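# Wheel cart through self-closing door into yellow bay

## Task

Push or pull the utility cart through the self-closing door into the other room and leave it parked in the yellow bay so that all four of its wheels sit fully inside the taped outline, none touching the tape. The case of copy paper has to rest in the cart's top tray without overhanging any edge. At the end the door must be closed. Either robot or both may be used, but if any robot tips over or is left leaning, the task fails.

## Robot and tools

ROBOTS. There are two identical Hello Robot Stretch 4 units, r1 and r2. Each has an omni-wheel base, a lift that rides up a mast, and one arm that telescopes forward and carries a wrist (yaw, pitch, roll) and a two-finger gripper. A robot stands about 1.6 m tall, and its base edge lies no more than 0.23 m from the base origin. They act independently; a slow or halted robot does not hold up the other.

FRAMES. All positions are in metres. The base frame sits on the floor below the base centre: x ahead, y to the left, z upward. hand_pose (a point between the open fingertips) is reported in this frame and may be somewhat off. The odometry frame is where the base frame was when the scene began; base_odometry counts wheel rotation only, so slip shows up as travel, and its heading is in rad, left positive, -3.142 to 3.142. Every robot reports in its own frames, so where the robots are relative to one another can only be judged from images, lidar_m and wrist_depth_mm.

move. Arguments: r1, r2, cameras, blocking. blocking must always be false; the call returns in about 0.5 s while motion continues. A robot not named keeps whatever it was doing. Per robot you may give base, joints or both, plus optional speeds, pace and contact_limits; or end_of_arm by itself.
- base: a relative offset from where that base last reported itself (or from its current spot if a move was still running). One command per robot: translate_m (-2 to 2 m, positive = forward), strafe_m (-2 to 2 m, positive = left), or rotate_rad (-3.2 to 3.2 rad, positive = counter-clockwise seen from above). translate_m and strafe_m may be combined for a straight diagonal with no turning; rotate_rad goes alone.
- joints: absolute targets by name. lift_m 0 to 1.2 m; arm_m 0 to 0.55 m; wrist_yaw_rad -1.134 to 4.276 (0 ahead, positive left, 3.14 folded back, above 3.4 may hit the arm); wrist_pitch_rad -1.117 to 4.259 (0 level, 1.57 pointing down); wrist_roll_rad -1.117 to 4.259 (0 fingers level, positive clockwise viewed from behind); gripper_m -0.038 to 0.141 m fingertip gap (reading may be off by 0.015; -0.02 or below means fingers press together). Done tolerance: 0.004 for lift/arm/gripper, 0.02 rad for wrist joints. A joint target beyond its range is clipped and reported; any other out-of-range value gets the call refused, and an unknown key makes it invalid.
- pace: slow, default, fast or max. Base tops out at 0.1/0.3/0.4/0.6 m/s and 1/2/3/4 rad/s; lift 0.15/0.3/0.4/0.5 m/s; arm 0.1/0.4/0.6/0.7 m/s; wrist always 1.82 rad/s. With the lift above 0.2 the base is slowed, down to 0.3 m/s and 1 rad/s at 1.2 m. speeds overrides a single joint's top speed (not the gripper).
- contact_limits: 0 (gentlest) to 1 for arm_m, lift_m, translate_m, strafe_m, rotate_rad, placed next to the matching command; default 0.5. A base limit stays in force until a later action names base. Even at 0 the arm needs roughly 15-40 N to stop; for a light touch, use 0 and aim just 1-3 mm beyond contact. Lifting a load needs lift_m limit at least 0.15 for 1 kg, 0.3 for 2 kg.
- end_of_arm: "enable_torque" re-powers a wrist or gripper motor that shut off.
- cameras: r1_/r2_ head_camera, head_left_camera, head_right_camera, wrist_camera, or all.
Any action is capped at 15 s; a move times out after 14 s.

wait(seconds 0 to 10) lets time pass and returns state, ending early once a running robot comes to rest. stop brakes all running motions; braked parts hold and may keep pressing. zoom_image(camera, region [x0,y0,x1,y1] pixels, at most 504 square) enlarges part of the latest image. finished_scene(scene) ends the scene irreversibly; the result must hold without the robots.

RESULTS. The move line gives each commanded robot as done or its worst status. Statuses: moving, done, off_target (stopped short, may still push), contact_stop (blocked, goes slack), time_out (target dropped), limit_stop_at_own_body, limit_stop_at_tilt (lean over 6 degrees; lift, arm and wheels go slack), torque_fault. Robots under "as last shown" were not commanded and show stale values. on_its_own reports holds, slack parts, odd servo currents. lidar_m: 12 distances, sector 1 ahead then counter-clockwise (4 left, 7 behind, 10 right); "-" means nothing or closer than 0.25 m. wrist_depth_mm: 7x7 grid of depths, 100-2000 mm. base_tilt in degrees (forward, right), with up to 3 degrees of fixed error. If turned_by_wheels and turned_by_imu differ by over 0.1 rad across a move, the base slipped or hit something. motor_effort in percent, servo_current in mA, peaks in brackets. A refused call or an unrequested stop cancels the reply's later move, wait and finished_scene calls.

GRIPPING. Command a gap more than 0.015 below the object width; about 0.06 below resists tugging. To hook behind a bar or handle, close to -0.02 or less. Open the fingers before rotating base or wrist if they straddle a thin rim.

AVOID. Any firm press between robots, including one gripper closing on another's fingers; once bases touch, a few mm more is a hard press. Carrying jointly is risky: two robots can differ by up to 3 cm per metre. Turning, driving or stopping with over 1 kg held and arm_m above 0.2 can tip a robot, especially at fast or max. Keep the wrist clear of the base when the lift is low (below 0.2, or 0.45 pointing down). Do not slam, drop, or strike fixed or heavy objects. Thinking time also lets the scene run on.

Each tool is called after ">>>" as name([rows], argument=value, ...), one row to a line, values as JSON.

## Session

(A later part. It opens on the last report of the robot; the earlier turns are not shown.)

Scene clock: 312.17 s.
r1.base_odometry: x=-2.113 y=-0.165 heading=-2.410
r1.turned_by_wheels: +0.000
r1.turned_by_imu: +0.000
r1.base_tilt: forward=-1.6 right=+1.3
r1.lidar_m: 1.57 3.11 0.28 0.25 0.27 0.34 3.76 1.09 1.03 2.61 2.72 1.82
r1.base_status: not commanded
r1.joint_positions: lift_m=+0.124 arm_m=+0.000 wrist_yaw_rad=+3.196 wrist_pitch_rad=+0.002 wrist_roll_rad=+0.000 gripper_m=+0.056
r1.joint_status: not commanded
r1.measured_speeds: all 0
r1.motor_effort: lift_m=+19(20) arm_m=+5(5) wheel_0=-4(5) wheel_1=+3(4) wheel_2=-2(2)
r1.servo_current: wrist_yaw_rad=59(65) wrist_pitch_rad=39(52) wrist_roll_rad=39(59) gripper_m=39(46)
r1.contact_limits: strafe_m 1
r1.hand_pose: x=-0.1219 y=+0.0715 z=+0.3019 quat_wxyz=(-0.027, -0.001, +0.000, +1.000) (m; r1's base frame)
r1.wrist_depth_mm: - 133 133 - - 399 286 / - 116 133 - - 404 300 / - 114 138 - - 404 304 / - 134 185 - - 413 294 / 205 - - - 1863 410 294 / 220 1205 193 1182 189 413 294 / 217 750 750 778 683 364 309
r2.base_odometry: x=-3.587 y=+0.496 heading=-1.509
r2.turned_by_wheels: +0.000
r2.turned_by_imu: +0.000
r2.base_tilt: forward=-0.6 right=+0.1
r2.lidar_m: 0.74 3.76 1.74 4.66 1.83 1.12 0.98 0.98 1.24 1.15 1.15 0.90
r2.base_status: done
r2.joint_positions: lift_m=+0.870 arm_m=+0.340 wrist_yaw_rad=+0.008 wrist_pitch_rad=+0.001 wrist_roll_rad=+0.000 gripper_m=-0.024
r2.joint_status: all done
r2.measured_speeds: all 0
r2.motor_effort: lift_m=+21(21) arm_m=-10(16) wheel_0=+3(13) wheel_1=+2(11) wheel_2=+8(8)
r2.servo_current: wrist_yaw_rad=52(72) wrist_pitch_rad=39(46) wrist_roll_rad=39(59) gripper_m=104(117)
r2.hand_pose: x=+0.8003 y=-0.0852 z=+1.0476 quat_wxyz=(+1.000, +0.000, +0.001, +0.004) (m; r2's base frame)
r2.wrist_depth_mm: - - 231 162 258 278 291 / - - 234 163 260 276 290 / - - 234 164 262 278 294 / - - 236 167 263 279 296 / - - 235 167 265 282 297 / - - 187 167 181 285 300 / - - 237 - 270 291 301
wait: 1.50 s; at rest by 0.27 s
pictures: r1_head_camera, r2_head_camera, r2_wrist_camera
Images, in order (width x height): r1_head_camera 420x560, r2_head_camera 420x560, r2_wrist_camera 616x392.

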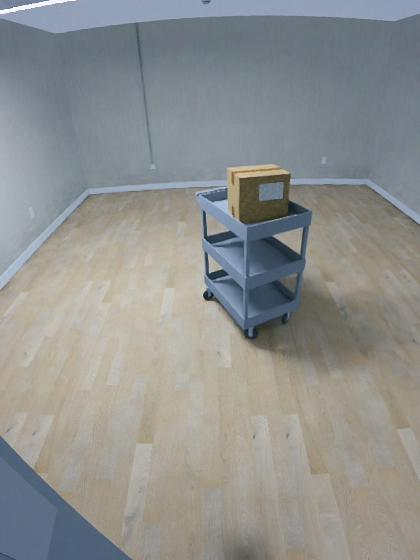

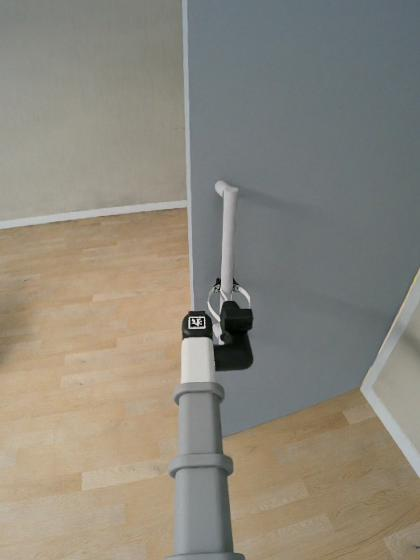

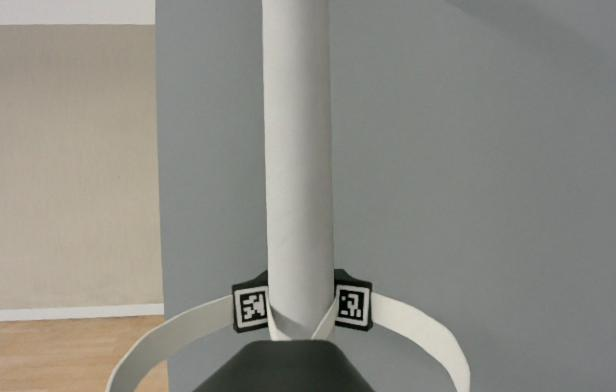

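>>> move(blocking=false, r1={"base": {"translate_m": 0.8, "strafe_m": -0.358}, "joints": {"lift_m": 1.09}})

>>> wait(seconds=5)

>>> move(blocking=false, r1={"joints": {"wrist_yaw_rad": 2.04, "wrist_pitch_rad": 1.57, "gripper_m": 0.075, "arm_m": 0.2, "lift_m": 1.09}})

>>> wait(seconds=3, cameras=["r1_head_camera", "r1_wrist_camera", "r2_head_camera"])

Scene clock: 356.40 s.
move: r1 moving
r1.base_odometry: x=-2.146 y=-0.176 heading=-2.409
r1.turned_by_wheels: +0.000
r1.turned_by_imu: +0.000
r1.base_tilt: forward=-1.6 right=+1.3
r1.lidar_m: 1.56 3.13 0.29 0.27 0.28 0.39 3.81 1.07 1.05 2.61 2.68 1.79
r1.base_status: translate_m moving; strafe_m moving
r1.joint_positions: lift_m=+0.162 arm_m=+0.000 wrist_yaw_rad=+3.196 wrist_pitch_rad=+0.002 wrist_roll_rad=+0.000 gripper_m=+0.056
r1.joint_status: lift_m moving
r1.measured_speeds: translate_m=+0.121 strafe_m=-0.053 rotate_rad=+0.001 lift_m=+0.146 arm_m=+0.000 wrist_yaw_rad=+0.000 wrist_pitch_rad=+0.000 wrist_roll_rad=+0.000
r1.motor_effort: lift_m=+24(27) arm_m=+5(5) wheel_0=+10(11) wheel_1=+2(5) wheel_2=-7(9)
r1.servo_current: wrist_yaw_rad=46(65) wrist_pitch_rad=46(46) wrist_roll_rad=39(65) gripper_m=46(46)
r1.hand_pose: x=-0.1219 y=+0.0715 z=+0.3395 quat_wxyz=(-0.027, -0.001, +0.000, +1.000) (m; r1's base frame)
r1.wrist_depth_mm: - 133 132 - - 427 319 / - 116 133 - - 430 322 / - 114 138 - - 436 325 / - 134 185 - - 442 327 / 205 - - - - 442 330 / 220 1308 192 1308 187 442 329 / 219 820 831 866 732 368 329
r2: as last shown
r2.lidar_m: 0.75 3.78 1.74 4.66 1.81 1.12 0.99 1.00 1.24 1.15 1.17 0.89
r2.motor_effort: lift_m=+21(21) arm_m=-10(11) wheel_0=+3(3) wheel_1=+1(2) wheel_2=+8(8)
r2.servo_current: wrist_yaw_rad=52(65) wrist_pitch_rad=39(46) wrist_roll_rad=39(59) gripper_m=111(117)
r2.wrist_depth_mm: - - 231 162 257 278 290 / - - 232 163 260 277 290 / - - 233 164 260 279 296 / - - 236 167 263 281 296 / - - 236 167 265 281 296 / - - 187 168 181 286 300 / - - 237 - 270 290 303
pictures: none

Scene clock: 360.40 s.
earlier move: r1 done
r1.base_odometry: x=-2.948 y=-0.433 heading=-2.410
r1.turned_by_wheels: +0.000
r1.turned_by_imu: -0.002
r1.base_tilt: forward=-1.6 right=+1.2
r1.lidar_m: 0.80 0.80 2.61 1.35 0.83 0.93 1.63 1.57 2.14 2.23 2.31 3.08
r1.base_status: done
r1.joint_positions: lift_m=+1.090 arm_m=+0.000 wrist_yaw_rad=+3.196 wrist_pitch_rad=+0.002 wrist_roll_rad=+0.000 gripper_m=+0.056
r1.joint_status: all done
r1.measured_speeds: all 0
r1.motor_effort: lift_m=+24(28) arm_m=+4(5) wheel_0=+1(12) wheel_1=+2(5) wheel_2=+1(10)
r1.servo_current: wrist_yaw_rad=39(72) wrist_pitch_rad=39(52) wrist_roll_rad=52(72) gripper_m=33(52)
r1.hand_pose: x=-0.1219 y=+0.0715 z=+1.2671 quat_wxyz=(-0.027, -0.001, +0.000, +1.000) (m; r1's base frame)
r1.wrist_depth_mm: - 133 133 - - - - / - 111 133 - - - - / - 113 137 - - - - / - 135 190 - - - - / 206 - - - - - - / 214 - 190 - 187 - - / 213 140 1708 153 - - -
r2.base_odometry: x=-3.587 y=+0.496 heading=-1.509
r2.turned_by_wheels: +0.000
r2.turned_by_imu: +0.001
r2.base_tilt: forward=-0.6 right=+0.0
r2.lidar_m: 0.74 1.32 1.75 4.65 1.81 1.14 0.99 1.00 1.21 1.14 1.16 0.91
r2.base_status: not commanded
r2.joint_positions: lift_m=+0.870 arm_m=+0.340 wrist_yaw_rad=+0.008 wrist_pitch_rad=+0.001 wrist_roll_rad=+0.000 gripper_m=-0.024
r2.joint_status: not commanded
r2.measured_speeds: all 0
r2.motor_effort: lift_m=+21(21) arm_m=-10(11) wheel_0=+3(3) wheel_1=+2(2) wheel_2=+8(8)
r2.servo_current: wrist_yaw_rad=59(72) wrist_pitch_rad=33(46) wrist_roll_rad=52(59) gripper_m=111(117)
r2.hand_pose: x=+0.8003 y=-0.0852 z=+1.0476 quat_wxyz=(+1.000, +0.000, +0.001, +0.004) (m; r2's base frame)
r2.wrist_depth_mm: 946 - 232 162 259 279 291 / 831 946 234 163 260 277 290 / - - 234 165 260 278 294 / - - 236 167 263 281 297 / - - 236 167 265 281 297 / - - 187 167 181 285 300 / - 991 236 - 270 291 303
wait: 4.00 of 5 s (r1 has come to rest)
pictures: none

Scene clock: 360.90 s.
move: r1 moving
r1.base_odometry: x=-2.948 y=-0.433 heading=-2.410
r1.turned_by_wheels: +0.000
r1.turned_by_imu: +0.000
r1.base_tilt: forward=-1.6 right=+1.3
r1.lidar_m: 0.77 0.80 2.62 1.34 0.83 0.89 1.63 1.55 2.10 2.24 2.32 3.03
r1.base_status: not commanded
r1.joint_positions: lift_m=+1.090 arm_m=+0.051 wrist_yaw_rad=+2.608 wrist_pitch_rad=+0.583 wrist_roll_rad=+0.000 gripper_m=+0.071
r1.joint_status: lift_m moving; arm_m moving; wrist_yaw_rad moving; wrist_pitch_rad moving; gripper_m moving
r1.measured_speeds: translate_m=+0.000 strafe_m=+0.000 rotate_rad=+0.000 lift_m=+0.000 arm_m=+0.195 wrist_yaw_rad=-1.822 wrist_pitch_rad=+1.819 wrist_roll_rad=+0.000
r1.motor_effort: lift_m=+23(25) arm_m=+5(7) wheel_0=+0(1) wheel_1=+2(2) wheel_2=+1(1)
r1.servo_current: wrist_yaw_rad=124(124) wrist_pitch_rad=52(65) wrist_roll_rad=46(65) gripper_m=52(65)
r1.hand_pose: x=+0.0589 y=+0.1978 z=+1.1091 quat_wxyz=(+0.253, -0.277, +0.076, +0.924) (m; r1's base frame)
r1.wrist_depth_mm: - - - 931 931 - - / - - - 1008 931 - - / - - - - - - - / - - - - - - - / - - - - 1921 1921 1863 / 1661 1661 197 1618 190 1576 1430 / 1430 1397 1397 143 1430 1430 1430
r2: as last shown
r2.turned_by_imu: +0.000
r2.base_tilt: forward=-0.7 right=+0.1
r2.lidar_m: 0.73 1.32 1.73 4.64 1.81 1.12 0.99 0.99 1.23 1.15 1.14 0.91
r2.motor_effort: lift_m=+21(21) arm_m=-10(10) wheel_0=+2(3) wheel_1=+1(2) wheel_2=+8(8)
r2.servo_current: wrist_yaw_rad=59(65) wrist_pitch_rad=46(46) wrist_roll_rad=46(59) gripper_m=111(111)
r2.wrist_depth_mm: 931 - 231 161 258 277 291 / 831 931 233 163 260 276 291 / - - 234 164 263 279 294 / - - 235 167 263 281 296 / - - 236 167 264 281 296 / - - 186 167 181 283 300 / - 991 237 - 270 290 300
pictures: none

Scene clock: 362.10 s.
earlier move: r1 done
r1.base_odometry: x=-2.948 y=-0.433 heading=-2.410
r1.turned_by_wheels: +0.000
r1.turned_by_imu: +0.000
r1.base_tilt: forward=-1.6 right=+1.2
r1.lidar_m: 0.81 0.79 2.61 1.35 0.84 0.91 1.63 1.57 2.08 2.22 2.30 3.10
r1.base_status: not commanded
r1.joint_positions: lift_m=+1.090 arm_m=+0.200 wrist_yaw_rad=+2.042 wrist_pitch_rad=+1.568 wrist_roll_rad=+0.000 gripper_m=+0.075
r1.joint_status: all done
r1.measured_speeds: all 0
r1.motor_effort: lift_m=+24(27) arm_m=+5(7) wheel_0=+1(1) wheel_1=+2(3) wheel_2=+1(1)
r1.servo_current: wrist_yaw_rad=46(124) wrist_pitch_rad=39(72) wrist_roll_rad=33(65) gripper_m=46(65)
r1.hand_pose: x=+0.4483 y=+0.0404 z=+0.9794 quat_wxyz=(+0.370, -0.602, +0.369, +0.604) (m; r1's base frame)
r1.wrist_depth_mm: 1182 1205 1182 1182 1182 1205 1182 / 1229 1229 1182 1182 1205 1205 1205 / 1205 991 1060 1182 1205 1205 1205 / 1229 976 1205 1229 1182 1205 1182 / 1205 1205 1229 1205 1205 1025 - / 1205 1205 195 1205 189 - - / 1205 1205 1182 151 1205 1025 -
r2.base_odometry: x=-3.587 y=+0.496 heading=-1.509
r2.turned_by_wheels: +0.000
r2.turned_by_imu: +0.000
r2.base_tilt: forward=-0.6 right=+0.1
r2.lidar_m: 0.70 1.32 1.73 4.67 1.82 1.06 0.97 1.01 1.20 1.15 1.16 0.89
r2.base_status: not commanded
r2.joint_positions: lift_m=+0.870 arm_m=+0.340 wrist_yaw_rad=+0.008 wrist_pitch_rad=+0.001 wrist_roll_rad=+0.000 gripper_m=-0.024
r2.joint_status: not commanded
r2.measured_speeds: all 0
r2.motor_effort: lift_m=+21(21) arm_m=-10(11) wheel_0=+3(3) wheel_1=+1(2) wheel_2=+8(8)
r2.servo_current: wrist_yaw_rad=46(65) wrist_pitch_rad=46(46) wrist_roll_rad=46(59) gripper_m=111(117)
r2.hand_pose: x=+0.8003 y=-0.0852 z=+1.0476 quat_wxyz=(+1.000, +0.000, +0.001, +0.004) (m; r2's base frame)
r2.wrist_depth_mm: 946 - 232 162 258 279 291 / 842 - 233 163 259 276 291 / - - 235 165 260 278 294 / - - 236 167 263 281 297 / - - 236 167 265 279 296 / - - 187 167 180 283 300 / - 960 236 - 270 290 301
wait: 1.20 of 3 s (r1 has come to rest)
pictures: r1_head_camera, r1_wrist_camera, r2_head_camera
Images, in order (width x height): r1_head_camera 420x560, r1_wrist_camera 616x392, r2_head_camera 420x560.

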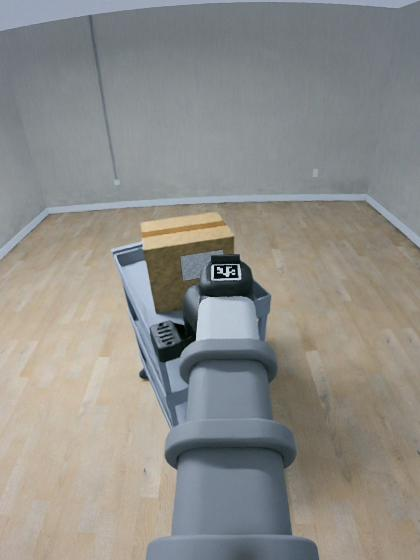

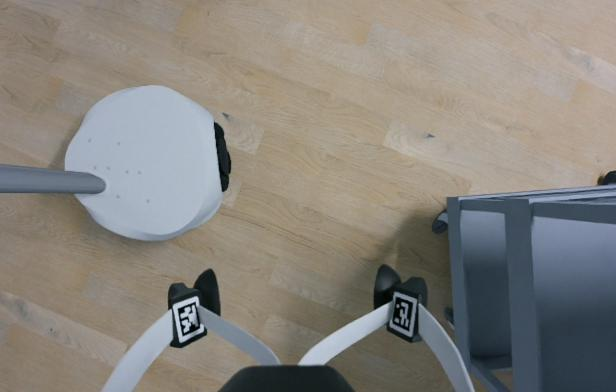

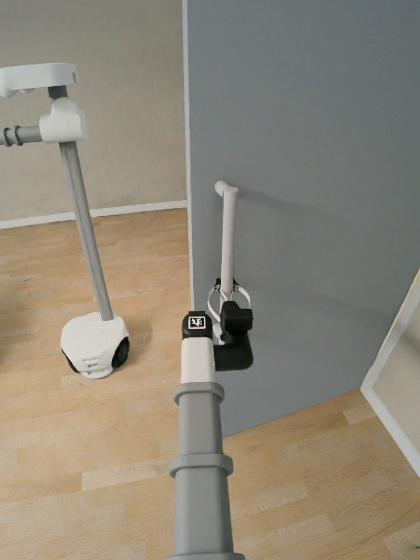

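>>> zoom_image(camera="r1_wrist_camera", region=[400, 120, 616, 392])

>>> zoom_image(camera="r1_head_camera", region=[90, 190, 300, 450])

Scaled by 1.853.

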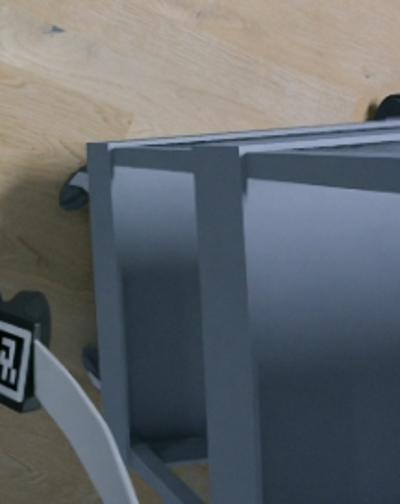

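Scaled by 1.938 from the camera's 420x560 image, which has a finer 600x800 frame.

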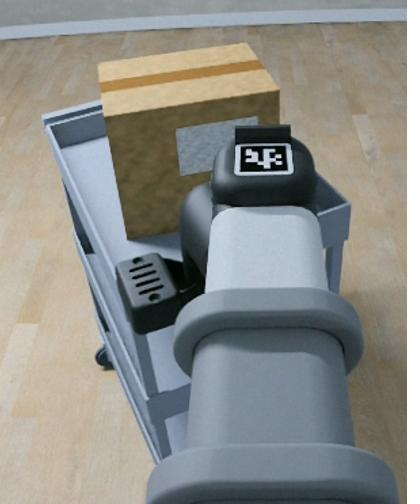

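>>> move(blocking=false, r1={"base": {"translate_m": 0.36}, "pace": "default"})

>>> wait(seconds=4, cameras=["r1_head_camera", "r1_wrist_camera"])

Scene clock: 412.87 s.
move: r1 moving
r1.base_odometry: x=-2.971 y=-0.454 heading=-2.409
r1.turned_by_wheels: +0.000
r1.turned_by_imu: +0.000
r1.base_tilt: forward=-1.6 right=+1.3
r1.lidar_m: 0.78 0.77 2.58 1.34 0.85 0.95 1.62 1.59 2.15 2.24 2.29 3.06
r1.base_status: translate_m moving
r1.joint_positions: lift_m=+1.090 arm_m=+0.200 wrist_yaw_rad=+2.042 wrist_pitch_rad=+1.568 wrist_roll_rad=+0.000 gripper_m=+0.075
r1.joint_status: not commanded
r1.measured_speeds: translate_m=+0.122 strafe_m=-0.001 rotate_rad=+0.004 lift_m=+0.000 arm_m=+0.000 wrist_yaw_rad=+0.000 wrist_pitch_rad=+0.000 wrist_roll_rad=+0.000
r1.motor_effort: lift_m=+24(24) arm_m=+4(5) wheel_0=+5(8) wheel_1=+6(7) wheel_2=-7(9)
r1.servo_current: wrist_yaw_rad=59(72) wrist_pitch_rad=39(46) wrist_roll_rad=46(65) gripper_m=39(46)
r1.hand_pose: x=+0.4483 y=+0.0404 z=+0.9794 quat_wxyz=(+0.370, -0.602, +0.369, +0.604) (m; r1's base frame)
r1.wrist_depth_mm: 1205 1182 1182 1182 1182 1182 1205 / 1205 1205 1205 1205 1205 1182 1182 / 1205 976 1078 1182 1182 1182 1182 / 1205 991 1138 1182 1182 1205 - / 1205 1182 1182 1205 1205 1060 - / 1229 1205 195 1182 188 - - / 1205 1182 1182 151 1205 - -
r2: as last shown
r2.lidar_m: 0.76 1.35 1.74 4.66 1.80 1.11 0.99 1.00 1.23 1.16 1.15 0.91
r2.motor_effort: lift_m=+21(21) arm_m=-10(11) wheel_0=+2(3) wheel_1=+1(2) wheel_2=+8(8)
r2.servo_current: wrist_yaw_rad=59(59) wrist_pitch_rad=39(46) wrist_roll_rad=59(59) gripper_m=111(117)
r2.wrist_depth_mm: 931 - 232 162 259 278 291 / - - 233 163 259 277 291 / - - 234 165 262 279 294 / - - 234 167 263 281 296 / - - 236 167 265 281 296 / - - 187 168 181 285 300 / - 991 236 - 270 290 301
pictures: none

Scene clock: 415.07 s.
earlier move: r1 done
r1.base_odometry: x=-3.215 y=-0.674 heading=-2.409
r1.turned_by_wheels: +0.000
r1.turned_by_imu: +0.000
r1.base_tilt: forward=-1.6 right=+1.3
r1.lidar_m: 0.48 0.48 2.62 2.48 1.26 1.08 1.88 1.94 2.35 2.20 2.29 3.08
r1.base_status: done
r1.joint_positions: lift_m=+1.090 arm_m=+0.200 wrist_yaw_rad=+2.042 wrist_pitch_rad=+1.568 wrist_roll_rad=+0.000 gripper_m=+0.075
r1.joint_status: not commanded
r1.measured_speeds: all 0
r1.motor_effort: lift_m=+24(24) arm_m=+4(5) wheel_0=+2(8) wheel_1=+1(8) wheel_2=+0(11)
r1.servo_current: wrist_yaw_rad=39(72) wrist_pitch_rad=46(52) wrist_roll_rad=59(65) gripper_m=52(52)
r1.hand_pose: x=+0.4484 y=+0.0404 z=+0.9794 quat_wxyz=(+0.370, -0.602, +0.369, +0.604) (m; r1's base frame)
r1.wrist_depth_mm: 1182 1182 1182 1205 1160 1182 1205 / 1182 1229 1205 1182 404 404 404 / 1182 991 1060 1182 407 404 366 / 1205 991 1138 1182 404 407 364 / 1182 1205 1205 1182 407 407 342 / 1205 1205 195 1182 187 407 336 / 1205 1182 1182 151 407 389 325
r2.base_odometry: x=-3.587 y=+0.496 heading=-1.509
r2.turned_by_wheels: +0.000
r2.turned_by_imu: +0.000
r2.base_tilt: forward=-0.6 right=+0.1
r2.lidar_m: 0.75 1.48 1.74 4.64 1.81 1.11 0.98 0.98 1.23 1.15 1.13 0.92
r2.base_status: not commanded
r2.joint_positions: lift_m=+0.870 arm_m=+0.340 wrist_yaw_rad=+0.008 wrist_pitch_rad=+0.001 wrist_roll_rad=+0.000 gripper_m=-0.024
r2.joint_status: not commanded
r2.measured_speeds: all 0
r2.motor_effort: lift_m=+21(21) arm_m=-10(11) wheel_0=+3(3) wheel_1=+2(2) wheel_2=+8(8)
r2.servo_current: wrist_yaw_rad=52(72) wrist_pitch_rad=39(46) wrist_roll_rad=46(59) gripper_m=111(117)
r2.hand_pose: x=+0.8003 y=-0.0852 z=+1.0476 quat_wxyz=(+1.000, +0.000, +0.001, +0.004) (m; r2's base frame)
r2.wrist_depth_mm: - - 232 162 259 278 293 / - - 232 163 262 277 291 / - - 234 164 260 279 294 / - - 236 167 262 281 296 / - - 236 167 264 281 296 / - - 187 168 181 285 300 / - - 237 - 271 290 300
wait: 2.20 of 4 s (r1 has come to rest)
pictures: r1_head_camera, r1_wrist_camera
Images, in order (width x height): r1_head_camera 420x560, r1_wrist_camera 616x392.

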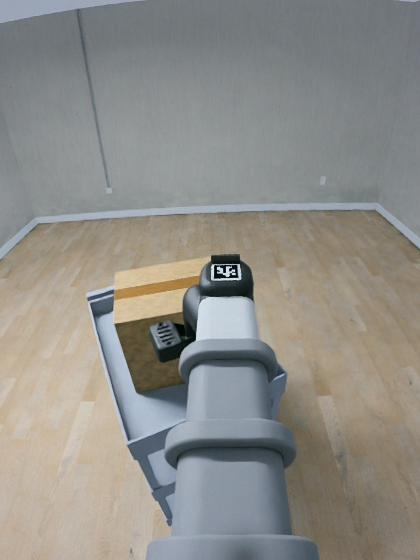

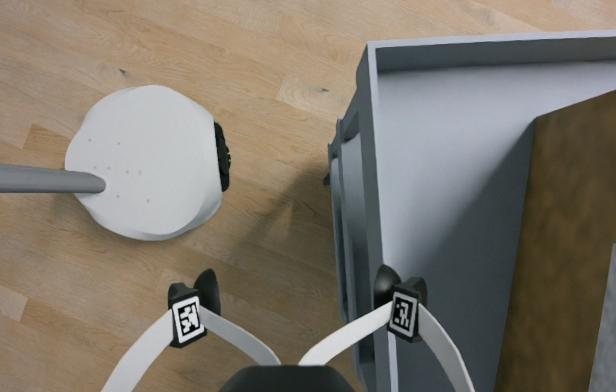

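>>> move(blocking=false, r1={"base": {"translate_m": 0.076, "strafe_m": 0.008}, "pace": "slow"})

>>> wait(seconds=3, cameras=["r1_wrist_camera"])

Scene clock: 430.57 s.
move: r1 moving
r1.base_odometry: x=-3.224 y=-0.683 heading=-2.409
r1.turned_by_wheels: +0.000
r1.turned_by_imu: +0.000
r1.base_tilt: forward=-1.6 right=+1.3
r1.lidar_m: 0.46 0.44 2.62 2.50 1.26 1.10 1.92 1.96 2.34 2.20 2.29 0.63
r1.base_status: translate_m moving; strafe_m moving
r1.joint_positions: lift_m=+1.090 arm_m=+0.200 wrist_yaw_rad=+2.042 wrist_pitch_rad=+1.568 wrist_roll_rad=+0.000 gripper_m=+0.075
r1.joint_status: not commanded
r1.measured_speeds: translate_m=+0.048 strafe_m=+0.006 rotate_rad=-0.001 lift_m=+0.000 arm_m=+0.000 wrist_yaw_rad=+0.000 wrist_pitch_rad=+0.000 wrist_roll_rad=+0.000
r1.motor_effort: lift_m=+24(24) arm_m=+4(4) wheel_0=+3(6) wheel_1=+5(6) wheel_2=-6(7)
r1.servo_current: wrist_yaw_rad=46(59) wrist_pitch_rad=46(52) wrist_roll_rad=52(65) gripper_m=46(46)
r1.hand_pose: x=+0.4484 y=+0.0404 z=+0.9794 quat_wxyz=(+0.370, -0.602, +0.369, +0.604) (m; r1's base frame)
r1.wrist_depth_mm: 1160 1205 1160 1205 1160 1205 - / 1182 1182 1182 1182 407 404 404 / 1205 976 1060 1182 404 404 359 / 1182 991 1138 1205 407 404 343 / 1205 1205 1182 1205 404 404 334 / 1229 1205 195 1205 187 407 320 / 1205 1182 1229 151 404 370 314
r2: as last shown
r2.lidar_m: 0.76 1.47 1.71 4.66 1.82 1.10 0.99 1.00 1.20 1.15 1.13 0.90
r2.motor_effort: lift_m=+21(21) arm_m=-10(11) wheel_0=+2(3) wheel_1=+1(2) wheel_2=+8(8)
r2.servo_current: wrist_yaw_rad=59(59) wrist_pitch_rad=39(46) wrist_roll_rad=52(59) gripper_m=104(111)
r2.wrist_depth_mm: - - 231 162 259 277 291 / - - 232 163 262 277 290 / - - 235 164 263 279 296 / - - 236 167 264 282 297 / - - 236 167 266 281 296 / - - 186 168 181 285 300 / - - 236 - 268 293 301
pictures: none

Scene clock: 432.10 s.
earlier move: r1 done
r1.base_odometry: x=-3.266 y=-0.731 heading=-2.409
r1.turned_by_wheels: +0.000
r1.turned_by_imu: +0.000
r1.base_tilt: forward=-1.5 right=+1.3
r1.lidar_m: 0.41 0.38 2.60 2.47 1.29 1.14 1.99 2.02 2.35 2.20 2.29 0.56
r1.base_status: done
r1.joint_positions: lift_m=+1.090 arm_m=+0.200 wrist_yaw_rad=+2.042 wrist_pitch_rad=+1.568 wrist_roll_rad=+0.000 gripper_m=+0.075
r1.joint_status: not commanded
r1.measured_speeds: all 0
r1.motor_effort: lift_m=+24(24) arm_m=+4(4) wheel_0=+2(7) wheel_1=+4(7) wheel_2=-2(7)
r1.servo_current: wrist_yaw_rad=39(65) wrist_pitch_rad=33(52) wrist_roll_rad=46(65) gripper_m=46(46)
r1.hand_pose: x=+0.4484 y=+0.0404 z=+0.9794 quat_wxyz=(+0.370, -0.602, +0.369, +0.604) (m; r1's base frame)
r1.wrist_depth_mm: 1205 1205 1205 1182 1205 404 - / 1205 1205 1182 404 407 404 259 / 1182 960 1060 402 404 353 252 / 1182 991 1160 407 407 338 236 / 1205 1205 1182 407 404 325 234 / 1205 1182 195 404 189 293 229 / 1205 1182 1182 151 407 258 222
r2.base_odometry: x=-3.587 y=+0.496 heading=-1.509
r2.turned_by_wheels: +0.000
r2.turned_by_imu: +0.000
r2.base_tilt: forward=-0.6 right=+0.1
r2.lidar_m: 0.75 1.49 1.61 4.66 1.81 1.15 0.99 0.99 1.26 1.15 1.15 0.89
r2.base_status: not commanded
r2.joint_positions: lift_m=+0.870 arm_m=+0.340 wrist_yaw_rad=+0.008 wrist_pitch_rad=+0.001 wrist_roll_rad=+0.000 gripper_m=-0.024
r2.joint_status: not commanded
r2.measured_speeds: all 0
r2.motor_effort: lift_m=+21(21) arm_m=-10(11) wheel_0=+3(3) wheel_1=+1(2) wheel_2=+8(8)
r2.servo_current: wrist_yaw_rad=65(72) wrist_pitch_rad=39(46) wrist_roll_rad=46(65) gripper_m=111(111)
r2.hand_pose: x=+0.8003 y=-0.0852 z=+1.0476 quat_wxyz=(+1.000, +0.000, +0.001, +0.004) (m; r2's base frame)
r2.wrist_depth_mm: - - 231 162 258 278 293 / - - 232 163 260 277 291 / - - 235 164 262 279 294 / - - 236 166 263 281 296 / - - 237 167 265 279 297 / - - 187 167 181 283 301 / - - 236 - 268 290 300
wait: 1.53 of 3 s (r1 has come to rest)
pictures: r1_wrist_camera
Images, in order (width x height): r1_wrist_camera 616x392.

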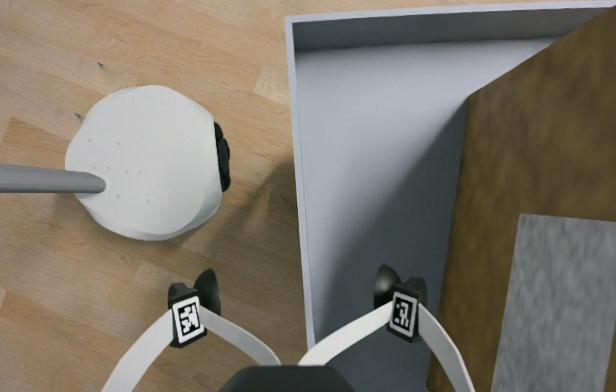

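>>> move(blocking=false, r1={"joints": {"lift_m": 0.935}, "speeds": {"lift_m": 0.15}, "contact_limits": {"lift_m": 0.3}})

>>> wait(seconds=3, cameras=["r1_wrist_camera"])

Scene clock: 436.13 s.
move: r1 moving
r1.base_odometry: x=-3.266 y=-0.731 heading=-2.409
r1.turned_by_wheels: +0.000
r1.turned_by_imu: +0.000
r1.base_tilt: forward=-1.6 right=+1.3
r1.lidar_m: 0.42 0.39 2.64 2.48 1.29 1.15 1.99 2.05 2.36 2.22 2.30 0.55
r1.base_status: not commanded
r1.joint_positions: lift_m=+1.052 arm_m=+0.200 wrist_yaw_rad=+2.042 wrist_pitch_rad=+1.568 wrist_roll_rad=+0.000 gripper_m=+0.075
r1.joint_status: lift_m moving
r1.measured_speeds: translate_m=+0.000 strafe_m=+0.000 rotate_rad=+0.000 lift_m=-0.146 arm_m=+0.000 wrist_yaw_rad=+0.000 wrist_pitch_rad=+0.000 wrist_roll_rad=+0.000
r1.motor_effort: lift_m=+12(24) arm_m=+4(4) wheel_0=+2(3) wheel_1=+4(4) wheel_2=-2(2)
r1.servo_current: wrist_yaw_rad=59(65) wrist_pitch_rad=46(46) wrist_roll_rad=52(65) gripper_m=46(52)
r1.contact_limits: lift_m 0.3
r1.hand_pose: x=+0.4484 y=+0.0404 z=+0.9423 quat_wxyz=(+0.370, -0.602, +0.369, +0.604) (m; r1's base frame)
r1.wrist_depth_mm: 1138 1138 1160 370 373 373 368 / 1160 1160 1138 373 370 370 260 / 1138 960 1060 370 370 355 252 / 1138 946 1182 370 373 336 236 / 1138 1160 1182 370 373 325 233 / 1182 1182 195 373 189 294 227 / 1182 1138 1160 143 370 262 220
r2: as last shown
r2.base_tilt: forward=-0.7 right=+0.0
r2.lidar_m: 0.73 1.50 1.61 4.66 1.82 1.11 0.97 0.99 1.22 1.14 1.14 0.92
r2.motor_effort: lift_m=+21(21) arm_m=-10(10) wheel_0=+2(3) wheel_1=+2(2) wheel_2=+8(8)
r2.servo_current: wrist_yaw_rad=59(65) wrist_pitch_rad=39(46) wrist_roll_rad=46(59) gripper_m=104(117)
r2.wrist_depth_mm: - - 231 162 259 278 291 / - - 233 163 260 277 291 / - - 234 165 262 278 294 / - - 236 166 264 281 297 / - - 236 167 265 282 298 / - - 187 168 181 285 300 / - - 236 - 270 290 300
pictures: none

Scene clock: 437.47 s.
earlier move: r1 done
r1.base_odometry: x=-3.266 y=-0.731 heading=-2.409
r1.turned_by_wheels: +0.000
r1.turned_by_imu: +0.000
r1.base_tilt: forward=-1.6 right=+1.2
r1.lidar_m: 0.40 0.38 2.62 2.48 1.28 1.14 1.98 2.03 2.35 2.22 2.32 0.55
r1.base_status: not commanded
r1.joint_positions: lift_m=+0.935 arm_m=+0.200 wrist_yaw_rad=+2.042 wrist_pitch_rad=+1.568 wrist_roll_rad=+0.000 gripper_m=+0.075
r1.joint_status: all done
r1.measured_speeds: all 0
r1.motor_effort: lift_m=+13(24) arm_m=+4(4) wheel_0=+2(3) wheel_1=+4(4) wheel_2=-2(2)
r1.servo_current: wrist_yaw_rad=39(72) wrist_pitch_rad=46(52) wrist_roll_rad=39(65) gripper_m=39(52)
r1.contact_limits: lift_m 0.3
r1.hand_pose: x=+0.4484 y=+0.0404 z=+0.8253 quat_wxyz=(+0.370, -0.602, +0.369, +0.604) (m; r1's base frame)
r1.wrist_depth_mm: 1025 1042 1042 252 252 252 252 / 1060 831 1042 251 251 252 252 / 842 831 1042 254 251 252 242 / 831 831 1042 253 252 253 236 / 1042 1042 1042 253 252 253 234 / 1042 1042 195 253 189 253 229 / 1078 1042 1025 143 253 253 222
r2.base_odometry: x=-3.587 y=+0.496 heading=-1.509
r2.turned_by_wheels: +0.000
r2.turned_by_imu: +0.000
r2.base_tilt: forward=-0.7 right=+0.1
r2.lidar_m: 0.73 1.50 1.63 4.65 1.81 1.13 0.98 1.00 1.20 1.12 1.13 0.91
r2.base_status: not commanded
r2.joint_positions: lift_m=+0.870 arm_m=+0.340 wrist_yaw_rad=+0.008 wrist_pitch_rad=+0.001 wrist_roll_rad=+0.000 gripper_m=-0.024
r2.joint_status: not commanded
r2.measured_speeds: all 0
r2.motor_effort: lift_m=+21(21) arm_m=-10(11) wheel_0=+3(3) wheel_1=+1(2) wheel_2=+8(8)
r2.servo_current: wrist_yaw_rad=52(72) wrist_pitch_rad=39(46) wrist_roll_rad=52(59) gripper_m=117(117)
r2.hand_pose: x=+0.8003 y=-0.0852 z=+1.0476 quat_wxyz=(+1.000, +0.000, +0.001, +0.004) (m; r2's base frame)
r2.wrist_depth_mm: - - 231 162 258 278 293 / - - 233 163 259 277 291 / - - 234 165 259 277 294 / - - 236 167 263 281 296 / - - 236 167 265 282 296 / - - 187 168 181 285 301 / - - 236 - 270 291 300
wait: 1.33 of 3 s (r1 has come to rest)
pictures: r1_wrist_camera
Images, in order (width x height): r1_wrist_camera 616x392.

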